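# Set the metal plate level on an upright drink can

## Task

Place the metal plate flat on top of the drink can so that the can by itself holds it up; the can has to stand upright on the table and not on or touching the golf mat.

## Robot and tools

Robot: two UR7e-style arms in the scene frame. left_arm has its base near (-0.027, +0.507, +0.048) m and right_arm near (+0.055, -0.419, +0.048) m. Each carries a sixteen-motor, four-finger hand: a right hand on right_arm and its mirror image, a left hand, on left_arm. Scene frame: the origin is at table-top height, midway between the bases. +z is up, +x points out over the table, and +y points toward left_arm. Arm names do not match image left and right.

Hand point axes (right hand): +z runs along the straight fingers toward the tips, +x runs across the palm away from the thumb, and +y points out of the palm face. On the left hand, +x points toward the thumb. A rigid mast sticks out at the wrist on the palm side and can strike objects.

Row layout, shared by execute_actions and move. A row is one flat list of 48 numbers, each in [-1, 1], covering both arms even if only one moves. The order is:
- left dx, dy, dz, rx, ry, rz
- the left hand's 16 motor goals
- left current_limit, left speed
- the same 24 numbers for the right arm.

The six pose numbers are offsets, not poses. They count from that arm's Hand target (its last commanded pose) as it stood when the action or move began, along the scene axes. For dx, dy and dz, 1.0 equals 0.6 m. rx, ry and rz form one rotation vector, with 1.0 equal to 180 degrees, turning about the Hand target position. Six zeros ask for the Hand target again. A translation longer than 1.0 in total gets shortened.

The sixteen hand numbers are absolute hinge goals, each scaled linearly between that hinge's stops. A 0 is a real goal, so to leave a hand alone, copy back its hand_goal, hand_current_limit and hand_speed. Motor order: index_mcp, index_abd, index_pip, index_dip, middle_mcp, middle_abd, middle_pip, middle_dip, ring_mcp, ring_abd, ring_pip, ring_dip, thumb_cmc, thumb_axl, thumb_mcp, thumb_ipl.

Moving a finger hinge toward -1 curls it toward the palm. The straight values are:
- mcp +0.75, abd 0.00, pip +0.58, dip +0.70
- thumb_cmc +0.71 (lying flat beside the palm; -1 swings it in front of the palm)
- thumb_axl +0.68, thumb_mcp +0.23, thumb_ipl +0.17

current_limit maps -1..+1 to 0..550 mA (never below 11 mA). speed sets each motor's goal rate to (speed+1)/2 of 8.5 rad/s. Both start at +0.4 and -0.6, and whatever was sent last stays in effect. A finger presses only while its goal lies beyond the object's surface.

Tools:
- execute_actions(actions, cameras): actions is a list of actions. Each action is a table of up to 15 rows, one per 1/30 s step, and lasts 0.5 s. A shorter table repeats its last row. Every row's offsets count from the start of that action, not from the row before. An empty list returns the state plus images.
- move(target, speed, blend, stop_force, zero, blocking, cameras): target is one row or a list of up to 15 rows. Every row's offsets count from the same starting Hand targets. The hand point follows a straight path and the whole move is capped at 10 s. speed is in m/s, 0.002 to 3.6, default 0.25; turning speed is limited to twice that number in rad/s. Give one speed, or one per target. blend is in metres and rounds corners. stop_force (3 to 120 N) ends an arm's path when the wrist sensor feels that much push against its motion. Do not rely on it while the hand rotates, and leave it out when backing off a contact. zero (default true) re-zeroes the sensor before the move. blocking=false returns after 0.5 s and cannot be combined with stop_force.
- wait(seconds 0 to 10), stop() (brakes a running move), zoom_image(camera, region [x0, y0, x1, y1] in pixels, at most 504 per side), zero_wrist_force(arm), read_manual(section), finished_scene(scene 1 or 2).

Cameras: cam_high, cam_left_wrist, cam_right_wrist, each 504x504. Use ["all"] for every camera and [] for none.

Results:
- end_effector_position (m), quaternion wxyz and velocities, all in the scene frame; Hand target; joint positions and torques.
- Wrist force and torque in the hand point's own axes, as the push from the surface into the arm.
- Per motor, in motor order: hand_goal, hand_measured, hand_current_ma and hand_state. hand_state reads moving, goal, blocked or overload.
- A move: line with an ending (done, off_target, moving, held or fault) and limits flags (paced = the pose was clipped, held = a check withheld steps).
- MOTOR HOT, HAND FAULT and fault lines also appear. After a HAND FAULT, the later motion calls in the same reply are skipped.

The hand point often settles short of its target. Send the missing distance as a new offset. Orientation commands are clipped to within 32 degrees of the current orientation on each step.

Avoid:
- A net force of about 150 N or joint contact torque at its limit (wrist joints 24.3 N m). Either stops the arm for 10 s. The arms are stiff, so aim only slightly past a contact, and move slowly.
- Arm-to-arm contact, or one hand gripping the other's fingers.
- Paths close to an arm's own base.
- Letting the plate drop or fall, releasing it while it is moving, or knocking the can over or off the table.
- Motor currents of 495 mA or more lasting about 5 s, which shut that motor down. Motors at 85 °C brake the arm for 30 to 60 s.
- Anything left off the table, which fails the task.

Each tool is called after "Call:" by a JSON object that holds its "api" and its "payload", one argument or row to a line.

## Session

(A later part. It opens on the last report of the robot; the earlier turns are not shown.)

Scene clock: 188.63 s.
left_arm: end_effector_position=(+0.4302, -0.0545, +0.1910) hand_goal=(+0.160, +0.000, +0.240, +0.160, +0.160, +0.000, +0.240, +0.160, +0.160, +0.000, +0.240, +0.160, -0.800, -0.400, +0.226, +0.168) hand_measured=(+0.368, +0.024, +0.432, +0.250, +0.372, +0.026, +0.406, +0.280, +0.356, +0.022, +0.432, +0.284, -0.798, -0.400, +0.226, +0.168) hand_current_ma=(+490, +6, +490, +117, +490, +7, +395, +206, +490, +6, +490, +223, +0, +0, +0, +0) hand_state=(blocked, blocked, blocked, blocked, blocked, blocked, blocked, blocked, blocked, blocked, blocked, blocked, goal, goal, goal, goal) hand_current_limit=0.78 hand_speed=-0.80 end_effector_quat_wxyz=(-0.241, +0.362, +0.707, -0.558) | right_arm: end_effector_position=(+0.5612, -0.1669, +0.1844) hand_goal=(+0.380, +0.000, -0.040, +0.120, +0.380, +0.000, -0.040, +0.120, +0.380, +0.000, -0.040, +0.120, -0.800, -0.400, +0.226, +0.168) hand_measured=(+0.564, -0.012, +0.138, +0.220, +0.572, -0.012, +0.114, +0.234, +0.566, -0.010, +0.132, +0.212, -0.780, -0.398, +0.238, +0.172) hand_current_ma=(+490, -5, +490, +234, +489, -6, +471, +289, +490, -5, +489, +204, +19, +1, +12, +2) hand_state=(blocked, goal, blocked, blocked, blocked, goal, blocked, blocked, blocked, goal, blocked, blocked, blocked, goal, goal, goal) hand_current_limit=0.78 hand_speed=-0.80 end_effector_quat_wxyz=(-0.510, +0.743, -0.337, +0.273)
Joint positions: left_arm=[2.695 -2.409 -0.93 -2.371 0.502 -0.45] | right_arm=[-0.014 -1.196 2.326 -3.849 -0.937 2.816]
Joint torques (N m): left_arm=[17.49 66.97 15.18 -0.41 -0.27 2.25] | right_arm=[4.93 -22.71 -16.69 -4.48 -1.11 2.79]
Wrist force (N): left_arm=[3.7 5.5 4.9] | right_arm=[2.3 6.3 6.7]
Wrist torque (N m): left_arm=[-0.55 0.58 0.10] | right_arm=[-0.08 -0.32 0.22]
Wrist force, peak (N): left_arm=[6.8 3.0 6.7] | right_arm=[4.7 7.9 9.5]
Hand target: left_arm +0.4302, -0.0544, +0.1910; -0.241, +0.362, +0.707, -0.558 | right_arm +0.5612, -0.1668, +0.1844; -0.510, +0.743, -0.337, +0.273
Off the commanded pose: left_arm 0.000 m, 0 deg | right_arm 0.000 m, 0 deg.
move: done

Call:
{"api": "move", "payload": {
  "target": [
    [0.0365,0.1963,0,0,0,0,0.16,0,0.24,0.16,0.16,0,0.24,0.16,0.16,0,0.24,0.16,-0.8,-0.4,0.226,0.168,0.78,-0.8,0.0365,0.1963,0,0,0,0,0.38,0,-0.04,0.12,0.38,0,-0.04,0.12,0.38,0,-0.04,0.12,-0.8,-0.4,0.226,0.168,0.78,-0.8]
  ],
  "speed": 0.07,
  "cameras": ["cam_high"]
}}

Scene clock: 191.07 s.
left_arm: end_effector_position=(+0.4521, +0.0632, +0.1910) hand_goal=(+0.160, +0.000, +0.240, +0.160, +0.160, +0.000, +0.240, +0.160, +0.160, +0.000, +0.240, +0.160, -0.800, -0.400, +0.226, +0.168) hand_measured=(+0.368, +0.026, +0.432, +0.250, +0.372, +0.026, +0.406, +0.280, +0.356, +0.022, +0.432, +0.284, -0.798, -0.400, +0.228, +0.168) hand_current_ma=(+490, +7, +489, +117, +489, +8, +395, +206, +489, +6, +490, +223, +0, +0, +0, +0) hand_state=(blocked, blocked, blocked, blocked, blocked, blocked, blocked, blocked, blocked, blocked, blocked, blocked, goal, goal, goal, goal) hand_current_limit=0.78 hand_speed=-0.80 end_effector_quat_wxyz=(-0.241, +0.362, +0.707, -0.558) | right_arm: end_effector_position=(+0.5831, -0.0492, +0.1844) hand_goal=(+0.380, +0.000, -0.040, +0.120, +0.380, +0.000, -0.040, +0.120, +0.380, +0.000, -0.040, +0.120, -0.800, -0.400, +0.226, +0.168) hand_measured=(+0.564, -0.010, +0.138, +0.216, +0.572, -0.010, +0.114, +0.234, +0.564, -0.010, +0.132, +0.212, -0.778, -0.398, +0.238, +0.172) hand_current_ma=(+490, -5, +489, +219, +490, -5, +468, +289, +490, -4, +489, +204, +20, +1, +12, +2) hand_state=(blocked, goal, blocked, blocked, blocked, goal, blocked, blocked, blocked, goal, blocked, blocked, blocked, goal, goal, goal) hand_current_limit=0.78 hand_speed=-0.80 end_effector_quat_wxyz=(-0.510, +0.743, -0.337, +0.273)
Joint positions: left_arm=[2.856 -2.315 -1.081 -2.436 0.642 -0.305] | right_arm=[0.272 -1.079 2.109 -3.809 -1.202 2.94]
Joint torques (N m): left_arm=[16.46 61.58 15.6 -1.14 0.19 1.71] | right_arm=[8.83 -31.9 -20.16 -2.04 -1.91 2.93]
Wrist force (N): left_arm=[3.5 5.5 4.9] | right_arm=[1.9 5.6 6.0]
Wrist torque (N m): left_arm=[-0.40 0.64 0.10] | right_arm=[0.03 -0.30 0.25]
Wrist force, peak (N): left_arm=[6.2 4.6 6.8] | right_arm=[4.3 6.2 8.7]
Hand target: left_arm +0.4521, +0.0634, +0.1910; -0.241, +0.362, +0.707, -0.558 | right_arm +0.5831, -0.0490, +0.1844; -0.510, +0.743, -0.337, +0.273
Off the commanded pose: left_arm 0.000 m, 0 deg | right_arm 0.000 m, 0 deg.
move: done
Images, in order (width x height): cam_high 504x504.

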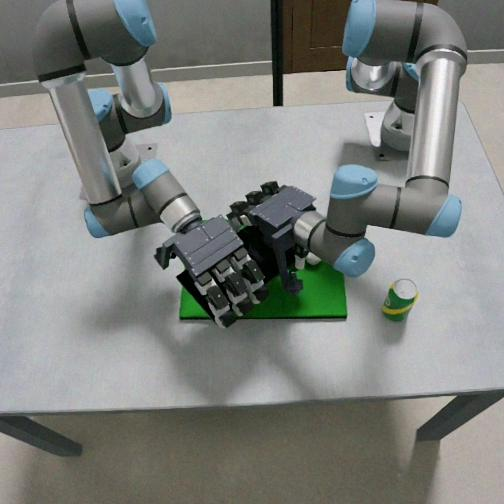

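Call:
{"api": "move", "payload": {
  "target": [
    [0.0365,0.1963,0,0,0,0,0.16,0,0.24,0.16,0.16,0,0.24,0.16,0.16,0,0.24,0.16,-0.8,-0.4,0.226,0.168,0.78,-0.8,0.0365,0.1963,0.001,0,0,0,0.38,0,-0.04,0.12,0.38,0,-0.04,0.12,0.38,0,-0.04,0.12,-0.8,-0.4,0.226,0.168,0.78,-0.8]
  ],
  "speed": 0.07
}}

Call:
{"api": "move", "payload": {
  "target": [
    [0.0365,0.1963,0,0,0,0,0.16,0,0.24,0.16,0.16,0,0.24,0.16,0.16,0,0.24,0.16,-0.8,-0.4,0.226,0.168,0.78,-0.8,0.0365,0.1963,0,0,0,0,0.38,0,-0.04,0.12,0.38,0,-0.04,0.12,0.38,0,-0.04,0.12,-0.8,-0.4,0.226,0.168,0.78,-0.8]
  ],
  "speed": 0.07,
  "cameras": ["cam_high"]
}}

Call:
{"api": "zoom_image", "payload": {
  "camera": "cam_high",
  "region": [230, 130, 450, 350]
}}

Scene clock: 193.70 s.
left_arm: end_effector_position=(+0.4740, +0.1810, +0.1910) hand_goal=(+0.160, +0.000, +0.240, +0.160, +0.160, +0.000, +0.240, +0.160, +0.160, +0.000, +0.240, +0.160, -0.800, -0.400, +0.226, +0.168) hand_measured=(+0.368, +0.028, +0.432, +0.250, +0.372, +0.028, +0.406, +0.280, +0.356, +0.024, +0.432, +0.284, -0.798, -0.400, +0.228, +0.168) hand_current_ma=(+490, +8, +489, +115, +490, +9, +395, +206, +489, +6, +490, +223, +0, +0, +0, +0) hand_state=(blocked, blocked, blocked, blocked, blocked, blocked, blocked, blocked, blocked, blocked, blocked, blocked, goal, goal, goal, goal) hand_current_limit=0.78 hand_speed=-0.80 end_effector_quat_wxyz=(-0.241, +0.362, +0.707, -0.558) | right_arm: end_effector_position=(+0.6050, +0.0686, +0.1850) hand_goal=(+0.380, +0.000, -0.040, +0.120, +0.380, +0.000, -0.040, +0.120, +0.380, +0.000, -0.040, +0.120, -0.800, -0.400, +0.226, +0.168) hand_measured=(+0.564, -0.010, +0.138, +0.214, +0.572, -0.010, +0.114, +0.234, +0.564, -0.010, +0.132, +0.212, -0.778, -0.398, +0.238, +0.172) hand_current_ma=(+490, -5, +489, +216, +490, -5, +467, +288, +489, -4, +489, +204, +21, +1, +12, +2) hand_state=(blocked, goal, blocked, blocked, blocked, goal, blocked, blocked, blocked, goal, blocked, blocked, blocked, goal, goal, goal) hand_current_limit=0.78 hand_speed=-0.80 end_effector_quat_wxyz=(-0.510, +0.743, -0.337, +0.273)
Joint positions: left_arm=[3.027 -2.267 -1.157 -2.487 0.8 -0.2] | right_arm=[0.483 -0.942 1.835 -3.692 -1.401 3.016]
Joint torques (N m): left_arm=[17.37 60.42 12.09 -1.83 0.39 2.3] | right_arm=[7.87 -40.4 -22.68 -1.5 -2.12 2.88]
Wrist force (N): left_arm=[4.1 5.5 5.3] | right_arm=[2.2 5.9 5.9]
Wrist torque (N m): left_arm=[-0.43 0.59 0.13] | right_arm=[0.08 -0.36 0.32]
Wrist force, peak (N): left_arm=[5.8 5.0 7.3] | right_arm=[3.7 5.8 8.5]
Hand target: left_arm +0.4740, +0.1811, +0.1910; -0.241, +0.362, +0.707, -0.558 | right_arm +0.6050, +0.0688, +0.1850; -0.510, +0.743, -0.337, +0.273
Off the commanded pose: left_arm 0.000 m, 0 deg | right_arm 0.000 m, 0 deg.
move: done

Scene clock: 196.03 s.
left_arm: end_effector_position=(+0.4959, +0.2988, +0.1910) hand_goal=(+0.160, +0.000, +0.240, +0.160, +0.160, +0.000, +0.240, +0.160, +0.160, +0.000, +0.240, +0.160, -0.800, -0.400, +0.226, +0.168) hand_measured=(+0.368, +0.028, +0.432, +0.248, +0.372, +0.028, +0.406, +0.280, +0.356, +0.024, +0.432, +0.284, -0.798, -0.400, +0.228, +0.168) hand_current_ma=(+490, +9, +489, +114, +490, +9, +395, +206, +490, +6, +490, +223, +0, +0, +0, +0) hand_state=(blocked, blocked, blocked, blocked, blocked, blocked, blocked, blocked, blocked, blocked, blocked, blocked, goal, goal, goal, goal) hand_current_limit=0.78 hand_speed=-0.80 end_effector_quat_wxyz=(-0.241, +0.362, +0.707, -0.558) | right_arm: end_effector_position=(+0.6269, +0.1864, +0.1850) hand_goal=(+0.380, +0.000, -0.040, +0.120, +0.380, +0.000, -0.040, +0.120, +0.380, +0.000, -0.040, +0.120, -0.800, -0.400, +0.226, +0.168) hand_measured=(+0.564, -0.010, +0.138, +0.212, +0.572, -0.010, +0.114, +0.234, +0.564, -0.008, +0.132, +0.212, -0.778, -0.398, +0.238, +0.172) hand_current_ma=(+490, -4, +490, +206, +489, -4, +467, +287, +490, -3, +489, +204, +22, +1, +13, +3) hand_state=(blocked, goal, blocked, blocked, blocked, goal, blocked, blocked, blocked, goal, blocked, blocked, blocked, goal, goal, goal) hand_current_limit=0.78 hand_speed=-0.80 end_effector_quat_wxyz=(-0.510, +0.743, -0.337, +0.273)
Joint positions: left_arm=[3.201 -2.265 -1.156 -2.539 0.963 -0.124] | right_arm=[0.637 -0.776 1.499 -3.528 -1.546 3.067]
Joint torques (N m): left_arm=[13.48 40.33 36.09 -2.37 0.52 2.09] | right_arm=[7.53 -50.33 -25.48 -2.19 -2.26 2.89]
Wrist force (N): left_arm=[4.3 5.7 4.9] | right_arm=[1.6 5.6 5.4]
Wrist torque (N m): left_arm=[-0.35 0.51 0.18] | right_arm=[0.12 -0.34 0.23]
Wrist force, peak (N): left_arm=[5.7 5.2 7.4] | right_arm=[3.3 5.1 8.2]
Hand target: left_arm +0.4959, +0.2989, +0.1910; -0.241, +0.362, +0.707, -0.558 | right_arm +0.6269, +0.1865, +0.1850; -0.510, +0.743, -0.337, +0.273
Off the commanded pose: left_arm 0.000 m, 0 deg | right_arm 0.000 m, 0 deg.
move: done
Images, in order (width x height): cam_high 504x504.

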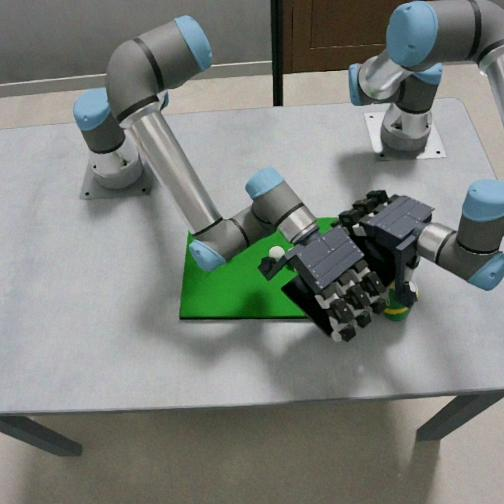

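Scaled by 2.291 from the camera's 504x504 image, which has a finer 720x720 frame.

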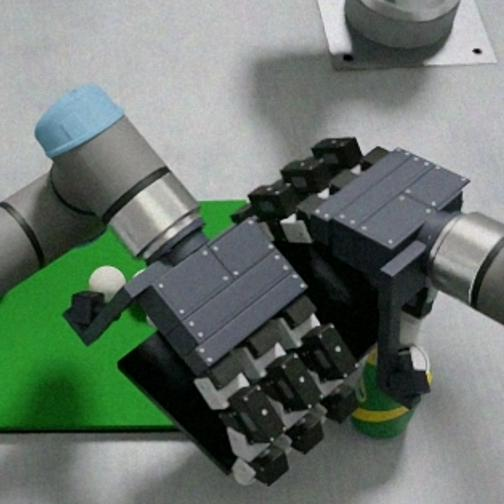

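Call:
{"api": "move", "payload": {
  "target": [0.0365,0.1963,0,0,0,0,0.16,0,0.24,0.16,0.16,0,0.24,0.16,0.16,0,0.24,0.16,-0.8,-0.4,0.226,0.168,0.78,-0.8,0.0365,0.1963,0,0,0,0,0.38,0,-0.04,0.12,0.38,0,-0.04,0.12,0.38,0,-0.04,0.12,-0.8,-0.4,0.226,0.168,0.78,-0.8],
  "speed": 0.07,
  "cameras": ["cam_high"]
}}

Scene clock: 199.40 s.
left_arm: end_effector_position=(+0.5178, +0.4167, +0.1910) hand_goal=(+0.160, +0.000, +0.240, +0.160, +0.160, +0.000, +0.240, +0.160, +0.160, +0.000, +0.240, +0.160, -0.800, -0.400, +0.226, +0.168) hand_measured=(+0.368, +0.032, +0.430, +0.248, +0.372, +0.030, +0.406, +0.278, +0.356, +0.024, +0.432, +0.284, -0.798, -0.400, +0.228, +0.168) hand_current_ma=(+490, +11, +490, +110, +490, +10, +395, +205, +490, +6, +489, +222, +0, +0, +0, +0) hand_state=(blocked, blocked, blocked, blocked, blocked, blocked, blocked, blocked, blocked, blocked, blocked, blocked, goal, goal, goal, goal) hand_current_limit=0.78 hand_speed=-0.80 end_effector_quat_wxyz=(-0.241, +0.362, +0.707, -0.558) | right_arm: end_effector_position=(+0.6488, +0.3043, +0.1850) hand_goal=(+0.380, +0.000, -0.040, +0.120, +0.380, +0.000, -0.040, +0.120, +0.380, +0.000, -0.040, +0.120, -0.800, -0.400, +0.226, +0.168) hand_measured=(+0.564, -0.008, +0.138, +0.210, +0.572, -0.008, +0.114, +0.234, +0.562, -0.006, +0.132, +0.212, -0.776, -0.396, +0.240, +0.172) hand_current_ma=(+490, -3, +490, +198, +490, -3, +463, +287, +490, -2, +490, +204, +24, +1, +15, +3) hand_state=(blocked, goal, blocked, blocked, blocked, goal, blocked, blocked, blocked, goal, blocked, blocked, blocked, goal, goal, goal) hand_current_limit=0.78 hand_speed=-0.80 end_effector_quat_wxyz=(-0.510, +0.743, -0.337, +0.273)
Joint positions: left_arm=[3.366 -2.312 -1.071 -2.605 1.12 -0.066] | right_arm=[0.751 -0.561 1.062 -3.304 -1.653 3.105]
Joint torques (N m): left_arm=[14.25 41.67 35.16 -2.8 0.58 2.13] | right_arm=[9.01 -58.21 -29.96 -2.16 -2.56 2.82]
Wrist force (N): left_arm=[4.4 5.2 4.4] | right_arm=[1.5 5.9 5.4]
Wrist torque (N m): left_arm=[-0.44 0.50 0.24] | right_arm=[0.09 -0.33 0.21]
Wrist force, peak (N): left_arm=[6.0 5.3 7.7] | right_arm=[3.9 4.5 8.4]
Hand target: left_arm +0.5178, +0.4167, +0.1910; -0.241, +0.362, +0.707, -0.558 | right_arm +0.6488, +0.3043, +0.1850; -0.510, +0.743, -0.337, +0.273
Off the commanded pose: left_arm 0.000 m, 0 deg | right_arm 0.000 m, 0 deg.
move: done
Images, in order (width x height): cam_high 504x504.

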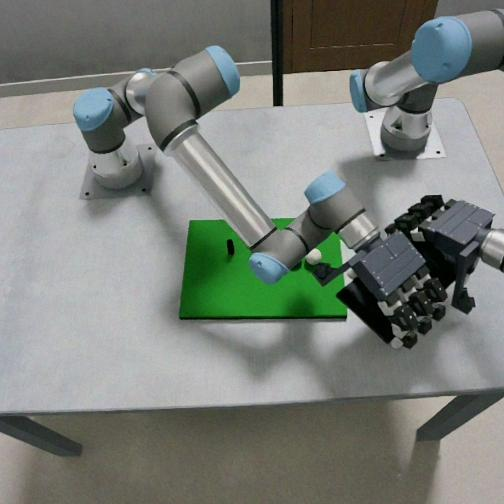

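Call:
{"api": "zoom_image", "payload": {
  "camera": "cam_high",
  "region": [320, 180, 500, 360]
}}

Scaled by 2.800 from the camera's 504x504 image, which has a finer 720x720 frame.

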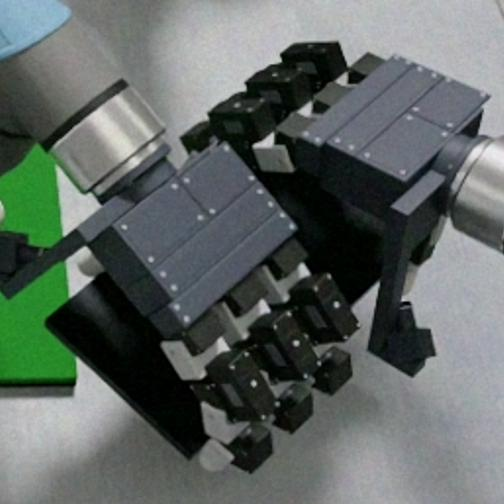

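Call:
{"api": "move", "payload": {
  "target": [0.0025,0.0035,-0.05,0,0,0,0.16,0,0.24,0.16,0.16,0,0.24,0.16,0.16,0,0.24,0.16,-0.8,-0.4,0.226,0.168,0.78,-0.8,0.0025,0.0035,-0.05,0,0,0,0.38,0,-0.04,0.12,0.38,0,-0.04,0.12,0.38,0,-0.04,0.12,-0.8,-0.4,0.226,0.168,0.78,-0.8],
  "speed": 0.04,
  "cameras": ["cam_high"]
}}

Call:
{"api": "zoom_image", "payload": {
  "camera": "cam_high",
  "region": [320, 180, 500, 360]
}}

Scene clock: 201.27 s.
left_arm: end_effector_position=(+0.5193, +0.4188, +0.1612) hand_goal=(+0.160, +0.000, +0.240, +0.160, +0.160, +0.000, +0.240, +0.160, +0.160, +0.000, +0.240, +0.160, -0.800, -0.400, +0.226, +0.168) hand_measured=(+0.368, +0.032, +0.430, +0.248, +0.372, +0.030, +0.406, +0.278, +0.356, +0.024, +0.432, +0.284, -0.798, -0.400, +0.228, +0.168) hand_current_ma=(+490, +11, +489, +110, +490, +10, +395, +204, +490, +6, +490, +221, +0, +0, +0, +0) hand_state=(blocked, blocked, blocked, blocked, blocked, blocked, blocked, blocked, blocked, blocked, blocked, blocked, goal, goal, goal, goal) hand_current_limit=0.78 hand_speed=-0.80 end_effector_quat_wxyz=(-0.241, +0.362, +0.707, -0.558) | right_arm: end_effector_position=(+0.6503, +0.3064, +0.1552) hand_goal=(+0.380, +0.000, -0.040, +0.120, +0.380, +0.000, -0.040, +0.120, +0.380, +0.000, -0.040, +0.120, -0.800, -0.400, +0.226, +0.168) hand_measured=(+0.564, -0.008, +0.138, +0.208, +0.572, -0.008, +0.114, +0.234, +0.562, -0.006, +0.132, +0.212, -0.776, -0.396, +0.240, +0.172) hand_current_ma=(+490, -3, +489, +194, +489, -3, +463, +287, +490, -2, +490, +204, +24, +1, +15, +3) hand_state=(blocked, goal, blocked, blocked, blocked, goal, blocked, blocked, blocked, goal, blocked, blocked, blocked, goal, goal, goal) hand_current_limit=0.78 hand_speed=-0.80 end_effector_quat_wxyz=(-0.510, +0.743, -0.337, +0.273)
Joint positions: left_arm=[3.369 -2.338 -1.105 -2.546 1.123 -0.065] | right_arm=[0.751 -0.515 1.054 -3.342 -1.654 3.105]
Joint torques (N m): left_arm=[14.77 41.01 10.43 -0.54 0.72 2.03] | right_arm=[9.08 -60.19 -30.78 -4.46 -2.51 2.74]
Wrist force (N): left_arm=[4.3 5.4 4.4] | right_arm=[1.8 5.5 5.0]
Wrist torque (N m): left_arm=[-0.40 0.51 0.22] | right_arm=[0.08 -0.36 0.23]
Wrist force, peak (N): left_arm=[4.5 6.2 4.7] | right_arm=[1.8 6.1 5.7]
Hand target: left_arm +0.5193, +0.4188, +0.1610; -0.241, +0.362, +0.707, -0.558 | right_arm +0.6503, +0.3064, +0.1550; -0.510, +0.743, -0.337, +0.273
Off the commanded pose: left_arm 0.000 m, 0 deg | right_arm 0.000 m, 0 deg.
move: done
Images, in order (width x height): cam_high 504x504.

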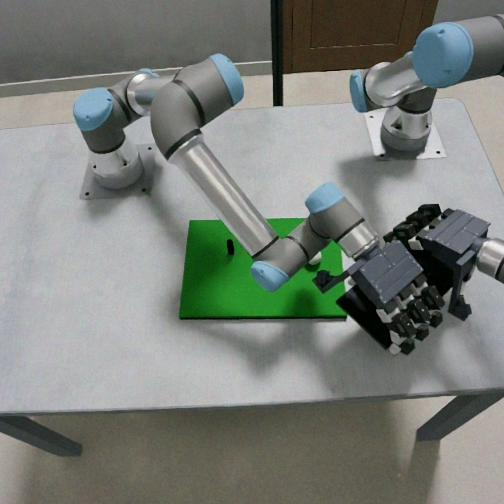

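Scaled by 2.800 from the camera's 504x504 image, which has a finer 720x720 frame.

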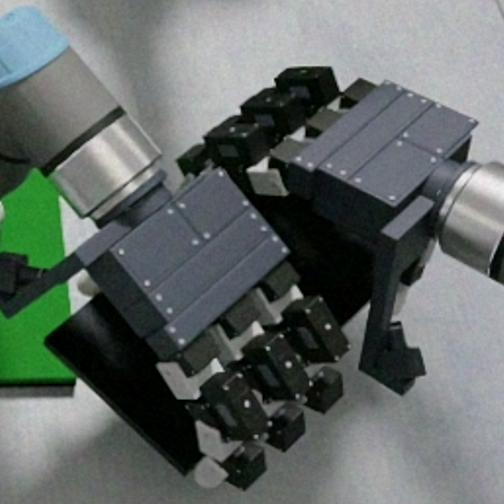

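Call:
{"api": "move", "payload": {
  "target": [0,0,-0.0083,0,0,0,0.16,0,0.24,0.16,0.16,0,0.24,0.16,0.16,0,0.24,0.16,-0.8,-0.4,0.226,0.168,0.78,-0.8,0,0,-0.0083,0,0,0,0.38,0,-0.04,0.12,0.38,0,-0.04,0.12,0.38,0,-0.04,0.12,-0.8,-0.4,0.226,0.168,0.78,-0.8],
  "speed": 0.02,
  "stop_force": 12
}}

Call:
{"api": "move", "payload": {
  "target": [0,0,-0.0025,0,0,0,0.16,0,0.24,0.16,0.16,0,0.24,0.16,0.16,0,0.24,0.16,-0.8,-0.4,0.226,0.168,0.78,-0.8,0,0,-0.0025,0,0,0,0.38,0,-0.04,0.12,0.38,0,-0.04,0.12,0.38,0,-0.04,0.12,-0.8,-0.4,0.226,0.168,0.78,-0.8],
  "speed": 0.01,
  "stop_force": 12
}}

Scene clock: 203.03 s.
left_arm: end_effector_position=(+0.5193, +0.4188, +0.1560) hand_goal=(+0.160, +0.000, +0.240, +0.160, +0.160, +0.000, +0.240, +0.160, +0.160, +0.000, +0.240, +0.160, -0.800, -0.400, +0.226, +0.168) hand_measured=(+0.368, +0.032, +0.430, +0.248, +0.372, +0.030, +0.406, +0.278, +0.356, +0.024, +0.432, +0.284, -0.798, -0.400, +0.228, +0.168) hand_current_ma=(+490, +11, +490, +110, +490, +10, +395, +204, +490, +6, +490, +221, +0, +0, +0, +0) hand_state=(blocked, blocked, blocked, blocked, blocked, blocked, blocked, blocked, blocked, blocked, blocked, blocked, goal, goal, goal, goal) hand_current_limit=0.78 hand_speed=-0.80 end_effector_quat_wxyz=(-0.241, +0.362, +0.707, -0.558) | right_arm: end_effector_position=(+0.6503, +0.3064, +0.1500) hand_goal=(+0.380, +0.000, -0.040, +0.120, +0.380, +0.000, -0.040, +0.120, +0.380, +0.000, -0.040, +0.120, -0.800, -0.400, +0.226, +0.168) hand_measured=(+0.564, -0.008, +0.138, +0.208, +0.572, -0.008, +0.114, +0.234, +0.562, -0.006, +0.132, +0.212, -0.776, -0.396, +0.240, +0.172) hand_current_ma=(+490, -3, +490, +194, +490, -3, +462, +287, +489, -2, +489, +204, +24, +1, +15, +3) hand_state=(blocked, goal, blocked, blocked, blocked, goal, blocked, blocked, blocked, goal, blocked, blocked, blocked, goal, goal, goal) hand_current_limit=0.78 hand_speed=-0.80 end_effector_quat_wxyz=(-0.510, +0.743, -0.337, +0.273)
Joint positions: left_arm=[3.369 -2.342 -1.112 -2.536 1.123 -0.065] | right_arm=[0.751 -0.508 1.054 -3.349 -1.654 3.105]
Joint torques (N m): left_arm=[14.84 42.01 10.94 -0.45 0.46 1.6] | right_arm=[8.91 -60.63 -15.29 -4.55 -2.54 2.79]
Wrist force (N): left_arm=[4.4 5.4 4.1] | right_arm=[1.9 5.5 5.2]
Wrist torque (N m): left_arm=[-0.37 0.48 0.23] | right_arm=[0.05 -0.37 0.22]
Wrist force, peak (N): left_arm=[4.5 5.7 4.4] | right_arm=[1.9 6.1 5.3]
Hand target: left_arm +0.5193, +0.4188, +0.1560; -0.241, +0.362, +0.707, -0.558 | right_arm +0.6503, +0.3064, +0.1500; -0.510, +0.743, -0.337, +0.273
Off the commanded pose: left_arm 0.000 m, 0 deg | right_arm 0.000 m, 0 deg.
move: done

Scene clock: 204.30 s.
left_arm: end_effector_position=(+0.5193, +0.4188, +0.1545) hand_goal=(+0.160, +0.000, +0.240, +0.160, +0.160, +0.000, +0.240, +0.160, +0.160, +0.000, +0.240, +0.160, -0.800, -0.400, +0.226, +0.168) hand_measured=(+0.368, +0.032, +0.430, +0.248, +0.372, +0.030, +0.406, +0.278, +0.356, +0.024, +0.432, +0.284, -0.798, -0.400, +0.228, +0.168) hand_current_ma=(+490, +11, +490, +110, +490, +10, +395, +204, +490, +6, +490, +221, +0, +0, +0, +0) hand_state=(blocked, blocked, blocked, blocked, blocked, blocked, blocked, blocked, blocked, blocked, blocked, blocked, goal, goal, goal, goal) hand_current_limit=0.78 hand_speed=-0.80 end_effector_quat_wxyz=(-0.241, +0.362, +0.707, -0.558) | right_arm: end_effector_position=(+0.6503, +0.3064, +0.1485) hand_goal=(+0.380, +0.000, -0.040, +0.120, +0.380, +0.000, -0.040, +0.120, +0.380, +0.000, -0.040, +0.120, -0.800, -0.400, +0.226, +0.168) hand_measured=(+0.564, -0.008, +0.138, +0.208, +0.572, -0.008, +0.114, +0.234, +0.562, -0.006, +0.132, +0.212, -0.776, -0.396, +0.240, +0.172) hand_current_ma=(+490, -3, +489, +194, +490, -3, +462, +287, +490, -2, +490, +204, +24, +1, +15, +3) hand_state=(blocked, goal, blocked, blocked, blocked, goal, blocked, blocked, blocked, goal, blocked, blocked, blocked, goal, goal, goal) hand_current_limit=0.78 hand_speed=-0.80 end_effector_quat_wxyz=(-0.510, +0.743, -0.337, +0.273)
Joint positions: left_arm=[3.369 -2.343 -1.114 -2.533 1.123 -0.065] | right_arm=[0.751 -0.506 1.054 -3.351 -1.654 3.105]
Joint torques (N m): left_arm=[13.91 42.06 10.87 -0.4 0.05 0.96] | right_arm=[8.97 -60.54 -14.89 -4.56 -2.47 2.64]
Wrist force (N): left_arm=[4.4 5.4 4.2] | right_arm=[2.0 5.8 5.0]
Wrist torque (N m): left_arm=[-0.38 0.49 0.23] | right_arm=[0.10 -0.38 0.24]
Wrist force, peak (N): left_arm=[4.3 5.8 4.5] | right_arm=[1.8 6.1 5.4]
Hand target: left_arm +0.5193, +0.4188, +0.1545; -0.241, +0.362, +0.707, -0.558 | right_arm +0.6503, +0.3064, +0.1485; -0.510, +0.743, -0.337, +0.273
Off the commanded pose: left_arm 0.000 m, 0 deg | right_arm 0.000 m, 0 deg.
move: done

Call:
{"api": "move", "payload": {
  "target": [0,0,-0.0025,0,0,0,0.16,0,0.24,0.16,0.16,0,0.24,0.16,0.16,0,0.24,0.16,-0.8,-0.4,0.226,0.168,0.78,-0.8,0,0,-0.0025,0,0,0,0.38,0,-0.04,0.12,0.38,0,-0.04,0.12,0.38,0,-0.04,0.12,-0.8,-0.4,0.226,0.168,0.78,-0.8],
  "speed": 0.01,
  "stop_force": 12
}}

Scene clock: 206.23 s.
left_arm: end_effector_position=(+0.5193, +0.4188, +0.1530) hand_goal=(+0.160, +0.000, +0.240, +0.160, +0.160, +0.000, +0.240, +0.160, +0.160, +0.000, +0.240, +0.160, -0.800, -0.400, +0.226, +0.168) hand_measured=(+0.368, +0.032, +0.430, +0.246, +0.372, +0.030, +0.406, +0.274, +0.356, +0.024, +0.432, +0.274, -0.798, -0.400, +0.228, +0.168) hand_current_ma=(+489, +11, +490, +108, +489, +10, +395, +185, +490, +6, +489, +190, +0, +0, +0, +0) hand_state=(blocked, blocked, blocked, blocked, blocked, blocked, blocked, blocked, blocked, blocked, blocked, blocked, goal, goal, goal, goal) hand_current_limit=0.78 hand_speed=-0.80 end_effector_quat_wxyz=(-0.241, +0.362, +0.707, -0.558) | right_arm: end_effector_position=(+0.6503, +0.3064, +0.1475) hand_goal=(+0.380, +0.000, -0.040, +0.120, +0.380, +0.000, -0.040, +0.120, +0.380, +0.000, -0.040, +0.120, -0.800, -0.400, +0.226, +0.168) hand_measured=(+0.564, -0.008, +0.138, +0.208, +0.572, -0.008, +0.112, +0.230, +0.562, -0.006, +0.132, +0.206, -0.778, -0.396, +0.240, +0.172) hand_current_ma=(+489, -3, +490, +190, +490, -3, +456, +277, +489, -2, +490, +188, +22, +1, +15, +3) hand_state=(blocked, goal, blocked, blocked, blocked, goal, blocked, blocked, blocked, goal, blocked, blocked, blocked, goal, goal, goal) hand_current_limit=0.78 hand_speed=-0.80 end_effector_quat_wxyz=(-0.510, +0.743, -0.337, +0.273)
Joint positions: left_arm=[3.369 -2.344 -1.115 -2.53 1.123 -0.065] | right_arm=[0.751 -0.504 1.054 -3.353 -1.654 3.105]
Joint torques (N m): left_arm=[14.06 36.66 8.37 1.38 -0.63 -0.08] | right_arm=[6.98 -69.25 -14.95 -0.16 -2.48 2.6]
Wrist force (N): left_arm=[3.4 -5.8 1.5] | right_arm=[1.7 -9.0 0.4]
Wrist torque (N m): left_arm=[-0.32 0.22 0.53] | right_arm=[-0.77 -0.03 -0.13]
Wrist force, peak (N): left_arm=[4.4 5.8 4.3] | right_arm=[1.7 -9.5 0.4]
Hand target: left_arm +0.5193, +0.4188, +0.1530; -0.241, +0.362, +0.707, -0.558 | right_arm +0.6503, +0.3064, +0.1475; -0.510, +0.743, -0.337, +0.273
Off the commanded pose: left_arm 0.000 m, 0 deg | right_arm 0.000 m, 0 deg.
move: contact (right_arm)

Call:
{"api": "move", "payload": {
  "target": [0,0,0.0009,0,0,0,0.16,0,0.24,0.16,0.16,0,0.24,0.16,0.16,0,0.24,0.16,-0.8,-0.4,0.226,0.168,0.78,-0.8,0,0,0.0005,0,0,0,0.38,0,-0.04,0.12,0.38,0,-0.04,0.12,0.38,0,-0.04,0.12,-0.8,-0.4,0.226,0.168,0.78,-0.8],
  "speed": 0.01,
  "cameras": ["cam_high"]
}}

Call:
{"api": "zoom_image", "payload": {
  "camera": "cam_high",
  "region": [320, 180, 500, 360]
}}

Scene clock: 207.20 s.
left_arm: end_effector_position=(+0.5193, +0.4188, +0.1535) hand_goal=(+0.160, +0.000, +0.240, +0.160, +0.160, +0.000, +0.240, +0.160, +0.160, +0.000, +0.240, +0.160, -0.800, -0.400, +0.226, +0.168) hand_measured=(+0.368, +0.032, +0.430, +0.246, +0.372, +0.030, +0.406, +0.274, +0.356, +0.024, +0.432, +0.274, -0.798, -0.400, +0.228, +0.168) hand_current_ma=(+489, +11, +489, +108, +490, +10, +395, +185, +490, +6, +489, +190, +0, +0, +0, +0) hand_state=(blocked, blocked, blocked, blocked, blocked, blocked, blocked, blocked, blocked, blocked, blocked, blocked, goal, goal, goal, goal) hand_current_limit=0.78 hand_speed=-0.80 end_effector_quat_wxyz=(-0.241, +0.362, +0.707, -0.558) | right_arm: end_effector_position=(+0.6503, +0.3064, +0.1477) hand_goal=(+0.380, +0.000, -0.040, +0.120, +0.380, +0.000, -0.040, +0.120, +0.380, +0.000, -0.040, +0.120, -0.800, -0.400, +0.226, +0.168) hand_measured=(+0.564, -0.008, +0.138, +0.208, +0.572, -0.008, +0.112, +0.230, +0.562, -0.006, +0.132, +0.206, -0.778, -0.396, +0.240, +0.172) hand_current_ma=(+489, -3, +490, +190, +490, -3, +456, +277, +489, -2, +490, +188, +22, +1, +15, +3) hand_state=(blocked, goal, blocked, blocked, blocked, goal, blocked, blocked, blocked, goal, blocked, blocked, blocked, goal, goal, goal) hand_current_limit=0.78 hand_speed=-0.80 end_effector_quat_wxyz=(-0.510, +0.743, -0.337, +0.273)
Joint positions: left_arm=[3.369 -2.344 -1.115 -2.531 1.123 -0.065] | right_arm=[0.751 -0.505 1.054 -3.353 -1.654 3.105]
Joint torques (N m): left_arm=[14.14 58.69 34.06 -1.75 -1.03 -0.81] | right_arm=[7.43 -73.27 -14.42 -1.21 -2.3 2.63]
Wrist force (N): left_arm=[4.4 -0.7 3.8] | right_arm=[2.1 -2.8 2.9]
Wrist torque (N m): left_arm=[-0.41 0.45 0.35] | right_arm=[-0.44 -0.16 0.05]
Wrist force, peak (N): left_arm=[3.5 -5.7 1.8] | right_arm=[1.8 -9.0 0.4]
Hand target: left_arm +0.5193, +0.4188, +0.1536; -0.241, +0.362, +0.707, -0.558 | right_arm +0.6503, +0.3064, +0.1478; -0.510, +0.743, -0.337, +0.273
Off the commanded pose: left_arm 0.000 m, 0 deg | right_arm 0.000 m, 0 deg.
move: done
Images, in order (width x height): cam_high 504x504.

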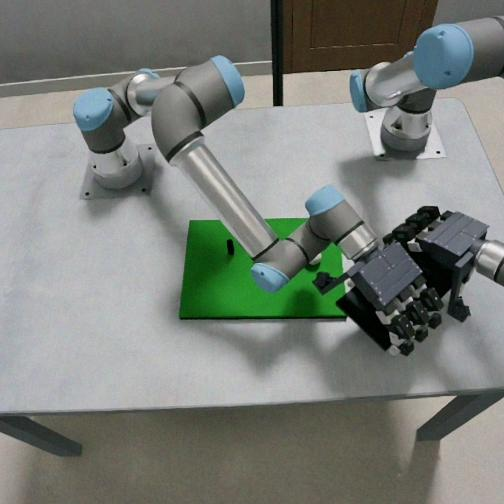

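Scaled by 2.800 from the camera's 504x504 image, which has a finer 720x720 frame.

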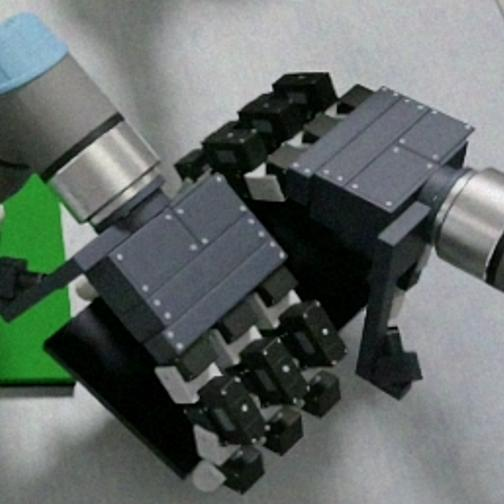

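Call:
{"api": "move", "payload": {
  "target": [0,0,-0.00005,0,0,0,0.30,0,0.36,0.25,0.30,0,0.36,0.25,0.30,0,0.36,0.25,-0.8,-0.4,0.226,0.168,0.5,-0.93,0,0,0.00018,0,0,0,0.51,0,0.12,0.225,0.51,0,0.12,0.225,0.51,0,0.12,0.225,-0.8,-0.4,0.226,0.168,0.5,-0.93],
  "speed": 0.01
}}

Scene clock: 209.63 s.
left_arm: end_effector_position=(+0.5193, +0.4188, +0.1536) hand_goal=(+0.300, +0.000, +0.360, +0.250, +0.300, +0.000, +0.360, +0.250, +0.300, +0.000, +0.360, +0.250, -0.800, -0.400, +0.226, +0.168) hand_measured=(+0.378, +0.016, +0.430, +0.274, +0.380, +0.014, +0.410, +0.290, +0.366, +0.008, +0.432, +0.286, -0.794, -0.400, +0.228, +0.168) hand_current_ma=(+100, +3, +72, +8, +105, +2, +36, +22, +70, +1, +76, +20, +0, +0, +0, +0) hand_state=(blocked, goal, blocked, blocked, blocked, goal, blocked, blocked, blocked, goal, blocked, blocked, goal, goal, goal, goal) hand_current_limit=0.50 hand_speed=-0.93 end_effector_quat_wxyz=(-0.241, +0.362, +0.707, -0.558) | right_arm: end_effector_position=(+0.6503, +0.3064, +0.1479) hand_goal=(+0.510, +0.000, +0.120, +0.226, +0.510, +0.000, +0.120, +0.226, +0.510, +0.000, +0.120, +0.226, -0.800, -0.400, +0.226, +0.168) hand_measured=(+0.570, +0.000, +0.144, +0.240, +0.568, +0.000, +0.138, +0.256, +0.564, +0.000, +0.148, +0.246, -0.784, -0.396, +0.236, +0.172) hand_current_ma=(+111, +0, +24, +10, +106, +0, +16, +34, +97, +0, +29, +18, +12, +1, +10, +3) hand_state=(blocked, goal, blocked, goal, blocked, goal, goal, blocked, blocked, goal, blocked, blocked, goal, goal, goal, goal) hand_current_limit=0.50 hand_speed=-0.93 end_effector_quat_wxyz=(-0.510, +0.743, -0.337, +0.273)
Joint positions: left_arm=[3.369 -2.344 -1.115 -2.531 1.123 -0.065] | right_arm=[0.751 -0.505 1.054 -3.353 -1.654 3.105]
Joint torques (N m): left_arm=[13.84 54.76 27.12 0.17 -2.07 -1.61] | right_arm=[3.09 -72.77 -14.7 -1.05 -2.34 2.58]
Wrist force (N): left_arm=[1.8 -1.0 0.9] | right_arm=[-0.8 -2.5 -1.3]
Wrist torque (N m): left_arm=[-0.28 0.03 0.35] | right_arm=[-0.24 -0.11 -0.06]
Wrist force, peak (N): left_arm=[4.9 0.3 4.4] | right_arm=[2.1 -2.2 3.5]
Hand target: left_arm +0.5193, +0.4188, +0.1535; -0.241, +0.362, +0.707, -0.558 | right_arm +0.6503, +0.3064, +0.1479; -0.510, +0.743, -0.337, +0.273
Off the commanded pose: left_arm 0.000 m, 0 deg | right_arm 0.000 m, 0 deg.
move: done

Call:
{"api": "move", "payload": {
  "target": [0,0,0,0,0,0,0.37,0,0.43,0.28,0.375,0,0.41,0.295,0.36,0,0.43,0.29,-0.8,-0.4,0.226,0.168,0.3,-0.93,0,0,0,0,0,0,0.565,0,0.145,0.24,0.565,0,0.14,0.256,0.562,0,0.15,0.246,-0.8,-0.4,0.226,0.168,0.3,-0.93],
  "speed": 0.01
}}

Call:
{"api": "move", "payload": {
  "target": [0,0,0,0,0,0,0.42,0,0.45,0.35,0.42,0,0.45,0.35,0.42,0,0.45,0.35,-0.8,-0.4,0.226,0.168,0.3,-0.93,0,0,0,0,0,0,0.58,0,0.2,0.3,0.58,0,0.2,0.3,0.58,0,0.2,0.3,-0.8,-0.4,0.226,0.168,0.3,-0.93],
  "speed": 0.01
}}

Scene clock: 210.33 s.
left_arm: end_effector_position=(+0.5193, +0.4188, +0.1536) hand_goal=(+0.370, +0.000, +0.430, +0.280, +0.376, +0.000, +0.410, +0.296, +0.360, +0.000, +0.430, +0.290, -0.800, -0.400, +0.226, +0.168) hand_measured=(+0.386, +0.002, +0.444, +0.296, +0.384, +0.002, +0.426, +0.304, +0.372, -0.004, +0.438, +0.298, -0.792, -0.400, +0.230, +0.168) hand_current_ma=(+4, +0, +3, +3, +1, +0, +4, +1, +2, +0, +1, +1, +1, +0, +0, +0) hand_state=(goal, goal, goal, goal, goal, goal, goal, goal, goal, goal, goal, goal, goal, goal, goal, goal) hand_current_limit=0.30 hand_speed=-0.93 end_effector_quat_wxyz=(-0.241, +0.362, +0.707, -0.558) | right_arm: end_effector_position=(+0.6503, +0.3064, +0.1479) hand_goal=(+0.566, +0.000, +0.146, +0.240, +0.566, +0.000, +0.140, +0.256, +0.562, +0.000, +0.150, +0.246, -0.800, -0.400, +0.226, +0.168) hand_measured=(+0.568, +0.002, +0.156, +0.244, +0.568, +0.002, +0.150, +0.260, +0.566, +0.004, +0.160, +0.252, -0.788, -0.396, +0.234, +0.172) hand_current_ma=(+0, +0, +5, +2, +1, +0, +6, +1, +2, +1, +6, +3, +8, +1, +6, +2) hand_state=(goal, goal, goal, goal, goal, goal, goal, goal, goal, goal, goal, goal, goal, goal, goal, goal) hand_current_limit=0.30 hand_speed=-0.93 end_effector_quat_wxyz=(-0.510, +0.743, -0.337, +0.273)
Joint positions: left_arm=[3.369 -2.344 -1.115 -2.531 1.123 -0.065] | right_arm=[0.751 -0.505 1.054 -3.353 -1.654 3.105]
Joint torques (N m): left_arm=[13.26 49.08 17.7 -0.75 -1.95 -1.77] | right_arm=[-0.63 -72.86 -14.25 -1.38 -2.25 2.34]
Wrist force (N): left_arm=[0.7 -0.1 -0.8] | right_arm=[-1.4 -1.7 -1.1]
Wrist torque (N m): left_arm=[-0.35 -0.14 0.28] | right_arm=[-0.23 -0.13 -0.06]
Wrist force, peak (N): left_arm=[1.9 -0.9 0.9] | right_arm=[-1.7 -3.1 -1.6]
Hand target: left_arm +0.5193, +0.4188, +0.1535; -0.241, +0.362, +0.707, -0.558 | right_arm +0.6503, +0.3064, +0.1479; -0.510, +0.743, -0.337, +0.273
Off the commanded pose: left_arm 0.000 m, 0 deg | right_arm 0.000 m, 0 deg.
move: done

Scene clock: 210.87 s.
left_arm: end_effector_position=(+0.5193, +0.4188, +0.1536) hand_goal=(+0.420, +0.000, +0.450, +0.350, +0.420, +0.000, +0.450, +0.350, +0.420, +0.000, +0.450, +0.350, -0.800, -0.400, +0.226, +0.168) hand_measured=(+0.400, +0.002, +0.450, +0.348, +0.400, +0.000, +0.444, +0.348, +0.402, -0.002, +0.444, +0.346, -0.792, -0.400, +0.230, +0.168) hand_current_ma=(-7, +0, +0, +0, -6, +0, +0, +0, -6, +0, -1, +0, +1, +0, +1, +0) hand_state=(blocked, goal, goal, goal, goal, goal, goal, goal, goal, goal, goal, goal, goal, goal, goal, goal) hand_current_limit=0.30 hand_speed=-0.93 end_effector_quat_wxyz=(-0.241, +0.362, +0.707, -0.558) | right_arm: end_effector_position=(+0.6503, +0.3064, +0.1479) hand_goal=(+0.580, +0.000, +0.200, +0.300, +0.580, +0.000, +0.200, +0.300, +0.580, +0.000, +0.200, +0.300, -0.800, -0.400, +0.226, +0.168) hand_measured=(+0.568, +0.002, +0.194, +0.298, +0.570, +0.002, +0.194, +0.298, +0.572, +0.004, +0.194, +0.298, -0.792, -0.398, +0.230, +0.170) hand_current_ma=(-9, +0, -3, -1, -6, +0, -2, -1, -4, +1, -3, -1, +4, +1, +3, +1) hand_state=(goal, goal, goal, goal, goal, goal, goal, goal, goal, goal, goal, goal, goal, goal, goal, goal) hand_current_limit=0.30 hand_speed=-0.93 end_effector_quat_wxyz=(-0.510, +0.743, -0.337, +0.273)
Joint positions: left_arm=[3.369 -2.344 -1.115 -2.531 1.123 -0.065] | right_arm=[0.751 -0.505 1.054 -3.353 -1.654 3.105]
Joint torques (N m): left_arm=[12.69 45.86 11.02 -1.84 -1.73 -1.69] | right_arm=[-4.02 -71.06 -14.25 -1.7 -2.11 2.31]
Wrist force (N): left_arm=[1.5 -2.2 -0.5] | right_arm=[-0.1 0.1 0.5]
Wrist torque (N m): left_arm=[-0.39 -0.07 0.29] | right_arm=[0.01 -0.05 -0.06]
Wrist force, peak (N): left_arm=[1.7 -2.3 -0.5] | right_arm=[-1.3 -1.7 -1.5]
Hand target: left_arm +0.5193, +0.4188, +0.1535; -0.241, +0.362, +0.707, -0.558 | right_arm +0.6503, +0.3064, +0.1479; -0.510, +0.743, -0.337, +0.273
Off the commanded pose: left_arm 0.000 m, 0 deg | right_arm 0.000 m, 0 deg.
move: done

Call:
{"api": "move", "payload": {
  "target": [0,0,0,0,0,0,0.466,0,0.504,0.522,0.466,0,0.504,0.522,0.466,0,0.504,0.522,-0.8,-0.4,0.226,0.168,0.4,-0.85,0,0,0,0,0,0,0.56,0,0.387,0.507,0.56,0,0.387,0.507,0.56,0,0.387,0.507,-0.8,-0.4,0.226,0.168,0.4,-0.85],
  "speed": 0.01,
  "cameras": ["cam_high","cam_right_wrist","cam_left_wrist"]
}}

Call:
{"api": "zoom_image", "payload": {
  "camera": "cam_high",
  "region": [320, 180, 500, 360]
}}

Scene clock: 211.70 s.
left_arm: end_effector_position=(+0.5193, +0.4188, +0.1536) hand_goal=(+0.466, +0.000, +0.504, +0.522, +0.466, +0.000, +0.504, +0.522, +0.466, +0.000, +0.504, +0.522, -0.800, -0.400, +0.226, +0.168) hand_measured=(+0.444, +0.002, +0.496, +0.520, +0.446, +0.000, +0.498, +0.518, +0.446, -0.002, +0.496, +0.518, -0.792, -0.400, +0.230, +0.168) hand_current_ma=(-8, +0, -1, +0, -7, +0, -1, +0, -6, +0, -1, +0, +1, +0, +1, +0) hand_state=(blocked, goal, goal, goal, goal, goal, goal, goal, goal, goal, goal, goal, goal, goal, goal, goal) hand_current_limit=0.40 hand_speed=-0.85 end_effector_quat_wxyz=(-0.241, +0.362, +0.707, -0.558) | right_arm: end_effector_position=(+0.6503, +0.3064, +0.1479) hand_goal=(+0.560, +0.000, +0.388, +0.508, +0.560, +0.000, +0.388, +0.508, +0.560, +0.000, +0.388, +0.508, -0.800, -0.400, +0.226, +0.168) hand_measured=(+0.554, +0.002, +0.380, +0.504, +0.554, +0.002, +0.382, +0.504, +0.554, +0.004, +0.380, +0.504, -0.792, -0.398, +0.230, +0.170) hand_current_ma=(-3, +0, -3, -1, -3, +0, -3, -1, -3, +1, -3, -1, +4, +1, +3, +1) hand_state=(goal, goal, goal, goal, goal, goal, goal, goal, goal, goal, goal, goal, goal, goal, goal, goal) hand_current_limit=0.40 hand_speed=-0.85 end_effector_quat_wxyz=(-0.510, +0.743, -0.337, +0.273)
Joint positions: left_arm=[3.369 -2.344 -1.115 -2.531 1.123 -0.065] | right_arm=[0.751 -0.505 1.054 -3.353 -1.654 3.105]
Joint torques (N m): left_arm=[12.48 40.5 8.88 -2.37 -1.29 -1.83] | right_arm=[-7.63 -69.88 -14.85 -2.5 -2.12 2.14]
Wrist force (N): left_arm=[1.8 -2.1 -0.7] | right_arm=[0.0 0.2 0.4]
Wrist torque (N m): left_arm=[-0.36 -0.12 0.31] | right_arm=[0.03 -0.06 -0.04]
Wrist force, peak (N): left_arm=[1.8 -2.4 -0.4] | right_arm=[0.0 0.2 0.7]
Hand target: left_arm +0.5193, +0.4188, +0.1535; -0.241, +0.362, +0.707, -0.558 | right_arm +0.6503, +0.3064, +0.1479; -0.510, +0.743, -0.337, +0.273
Off the commanded pose: left_arm 0.000 m, 0 deg | right_arm 0.000 m, 0 deg.
move: done
camera_calibration:
cam_left_wrist: T_world_to_cam=[[0.298335, -0.657335, 0.692031, -0.0131828], [0.125822, 0.745807, 0.654172, -0.523776], [-0.946131, -0.10809, 0.305208, 0.61538], [0, 0, 0, 1]] pos_world=[0.652066, 0.448486, 0.163944]
cam_right_wrist: T_world_to_cam=[[-0.576866, 0.494721, -0.649982, 0.359906], [-0.704157, 0.102107, 0.702664, 0.277895], [0.41399, 0.863033, 0.289459, -0.45176], [0, 0, 0, 1]] pos_world=[0.590324, 0.183456, 0.169432]

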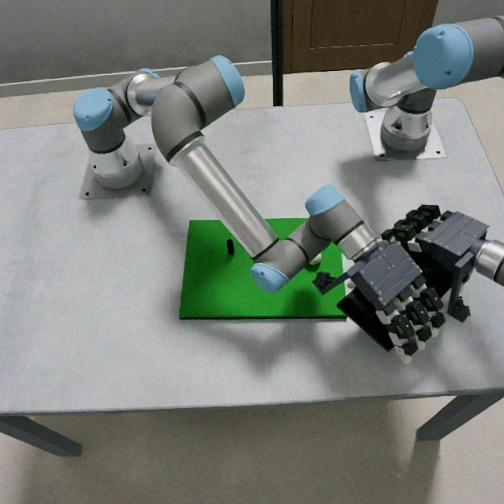

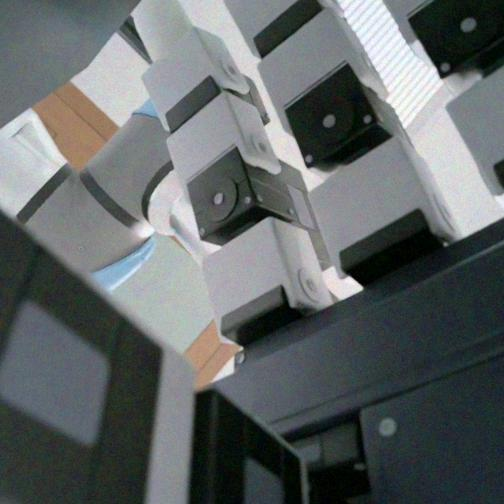

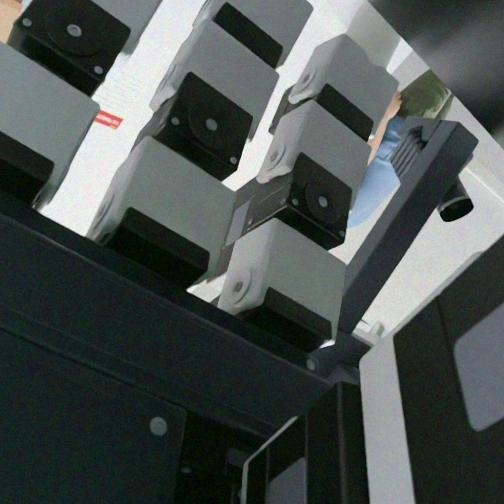

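Scaled by 2.800 from the camera's 504x504 image, which has a finer 720x720 frame.

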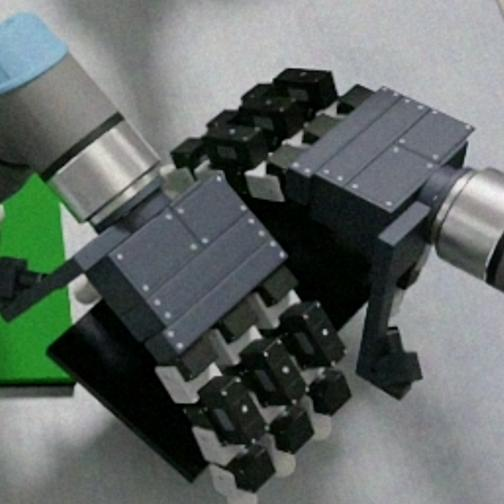

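Call:
{"api": "move", "payload": {
  "target": [0.0104,0.0083,0,0,0,0,0.466,0,0.504,0.522,0.466,0,0.504,0.522,0.466,0,0.504,0.522,-0.8,-0.4,0.226,0.168,0.4,-0.85,-0.0104,-0.0083,0,0,0,0,0.56,0,0.387,0.507,0.56,0,0.387,0.507,0.56,0,0.387,0.507,-0.8,-0.4,0.226,0.168,0.4,-0.85],
  "speed": 0.02,
  "stop_force": 4,
  "cameras": ["cam_high"]
}}

Call:
{"api": "zoom_image", "payload": {
  "camera": "cam_high",
  "region": [320, 180, 500, 360]
}}

Scene clock: 213.40 s.
left_arm: end_effector_position=(+0.5256, +0.4238, +0.1535) hand_goal=(+0.466, +0.000, +0.504, +0.522, +0.466, +0.000, +0.504, +0.522, +0.466, +0.000, +0.504, +0.522, -0.800, -0.400, +0.226, +0.168) hand_measured=(+0.444, +0.002, +0.496, +0.520, +0.446, +0.000, +0.498, +0.518, +0.446, -0.002, +0.496, +0.518, -0.792, -0.400, +0.230, +0.168) hand_current_ma=(-7, +0, -1, +0, -6, +0, -1, +0, -6, +0, -1, +0, +1, +0, +1, +0) hand_state=(blocked, goal, goal, goal, goal, goal, goal, goal, goal, goal, goal, goal, goal, goal, goal, goal) hand_current_limit=0.40 hand_speed=-0.85 end_effector_quat_wxyz=(-0.241, +0.362, +0.707, -0.558) | right_arm: end_effector_position=(+0.6441, +0.3014, +0.1479) hand_goal=(+0.560, +0.000, +0.388, +0.508, +0.560, +0.000, +0.388, +0.508, +0.560, +0.000, +0.388, +0.508, -0.800, -0.400, +0.226, +0.168) hand_measured=(+0.554, +0.002, +0.380, +0.504, +0.554, +0.002, +0.382, +0.504, +0.554, +0.004, +0.380, +0.504, -0.792, -0.398, +0.230, +0.170) hand_current_ma=(-3, +0, -3, -1, -3, +0, -3, -1, -3, +1, -3, -1, +4, +1, +3, +1) hand_state=(goal, goal, goal, goal, goal, goal, goal, goal, goal, goal, goal, goal, goal, goal, goal, goal) hand_current_limit=0.40 hand_speed=-0.85 end_effector_quat_wxyz=(-0.510, +0.743, -0.337, +0.273)
Joint positions: left_arm=[3.374 -2.36 -1.085 -2.545 1.127 -0.063] | right_arm=[0.752 -0.523 1.092 -3.372 -1.655 3.105]
Joint torques (N m): left_arm=[13.21 38.27 32.28 -2.34 1.76 1.88] | right_arm=[6.69 -74.06 -11.87 -3.58 -2.8 2.76]
Wrist force (N): left_arm=[1.5 -2.4 -0.6] | right_arm=[0.1 0.1 0.5]
Wrist torque (N m): left_arm=[-0.42 -0.08 0.29] | right_arm=[0.01 -0.07 -0.03]
Wrist force, peak (N): left_arm=[1.5 -2.6 -0.6] | right_arm=[0.1 0.4 0.8]
Hand target: left_arm +0.5256, +0.4238, +0.1535; -0.241, +0.362, +0.707, -0.558 | right_arm +0.6441, +0.3014, +0.1479; -0.510, +0.743, -0.337, +0.273
Off the commanded pose: left_arm 0.000 m, 0 deg | right_arm 0.000 m, 0 deg.
move: done
Images, in order (width x height): cam_high 504x504.

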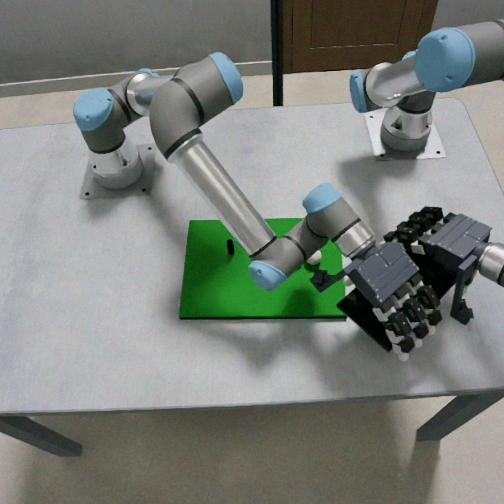

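Scaled by 2.800 from the camera's 504x504 image, which has a finer 720x720 frame.

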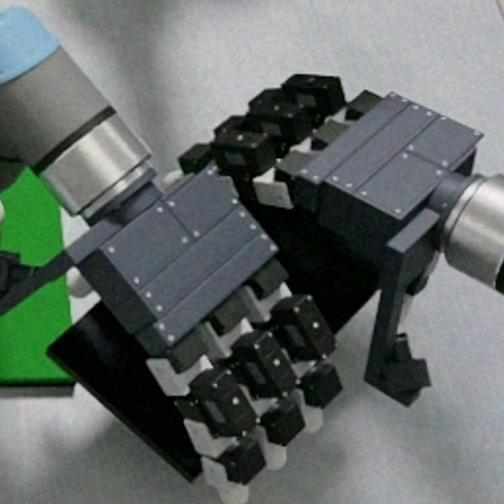

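Call:
{"api": "move", "payload": {
  "target": [0,0,0.08,0,0,0,0.466,0,0.504,0.522,0.466,0,0.504,0.522,0.466,0,0.504,0.522,-0.8,-0.4,0.226,0.168,0.4,-0.85,0,0,0.08,0,0,0,0.56,0,0.387,0.507,0.56,0,0.387,0.507,0.56,0,0.387,0.507,-0.8,-0.4,0.226,0.168,0.4,-0.85],
  "speed": 0.04,
  "stop_force": 4,
  "cameras": ["cam_high"]
}}

Call:
{"api": "zoom_image", "payload": {
  "camera": "cam_high",
  "region": [320, 180, 500, 360]
}}

Scene clock: 215.90 s.
left_arm: end_effector_position=(+0.5256, +0.4238, +0.2015) hand_goal=(+0.466, +0.000, +0.504, +0.522, +0.466, +0.000, +0.504, +0.522, +0.466, +0.000, +0.504, +0.522, -0.800, -0.400, +0.226, +0.168) hand_measured=(+0.444, +0.002, +0.496, +0.520, +0.446, +0.000, +0.498, +0.518, +0.446, -0.002, +0.496, +0.518, -0.792, -0.400, +0.230, +0.168) hand_current_ma=(-7, +0, -1, +0, -6, +0, -1, +0, -6, +0, -1, +0, +1, +0, +1, +0) hand_state=(blocked, goal, goal, goal, goal, goal, goal, goal, goal, goal, goal, goal, goal, goal, goal, goal) hand_current_limit=0.40 hand_speed=-0.85 end_effector_quat_wxyz=(-0.241, +0.362, +0.707, -0.558) | right_arm: end_effector_position=(+0.6441, +0.3015, +0.1959) hand_goal=(+0.560, +0.000, +0.388, +0.508, +0.560, +0.000, +0.388, +0.508, +0.560, +0.000, +0.388, +0.508, -0.800, -0.400, +0.226, +0.168) hand_measured=(+0.554, +0.002, +0.380, +0.504, +0.554, +0.002, +0.382, +0.504, +0.554, +0.004, +0.380, +0.504, -0.792, -0.398, +0.230, +0.170) hand_current_ma=(-3, +0, -3, -1, -3, +0, -3, -1, -3, +1, -3, -1, +4, +1, +3, +1) hand_state=(goal, goal, goal, goal, goal, goal, goal, goal, goal, goal, goal, goal, goal, goal, goal, goal) hand_current_limit=0.40 hand_speed=-0.85 end_effector_quat_wxyz=(-0.510, +0.743, -0.337, +0.273)
Joint positions: left_arm=[3.374 -2.328 -1.016 -2.646 1.127 -0.063] | right_arm=[0.752 -0.587 1.083 -3.3 -1.655 3.105]
Joint torques (N m): left_arm=[11.87 56.47 32.81 -2.39 -1.23 1.12] | right_arm=[3.07 -74.12 -27.58 -1.16 -1.89 2.81]
Wrist force (N): left_arm=[1.8 -2.2 -0.4] | right_arm=[0.0 0.3 0.8]
Wrist torque (N m): left_arm=[-0.42 -0.13 0.34] | right_arm=[0.01 -0.06 -0.03]
Wrist force, peak (N): left_arm=[1.8 -2.5 -0.6] | right_arm=[-0.3 0.4 0.9]
Hand target: left_arm +0.5256, +0.4238, +0.2015; -0.241, +0.362, +0.707, -0.558 | right_arm +0.6441, +0.3014, +0.1959; -0.510, +0.743, -0.337, +0.273
Off the commanded pose: left_arm 0.000 m, 0 deg | right_arm 0.000 m, 0 deg.
move: done
Images, in order (width x height): cam_high 504x504.

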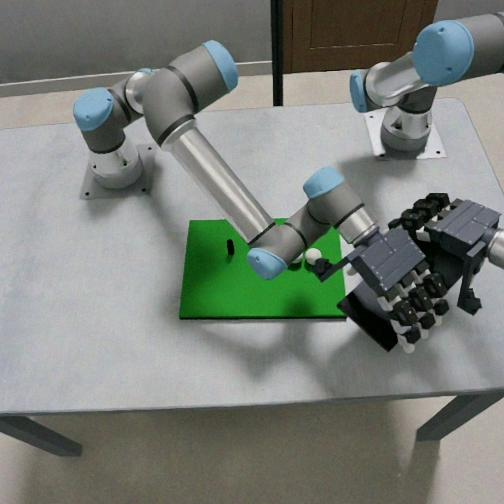

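Scaled by 2.800 from the camera's 504x504 image, which has a finer 720x720 frame.

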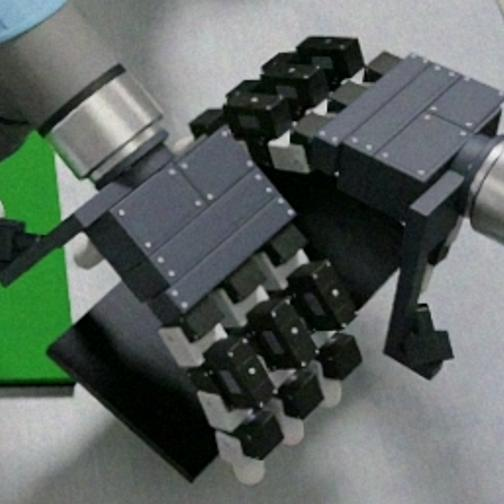

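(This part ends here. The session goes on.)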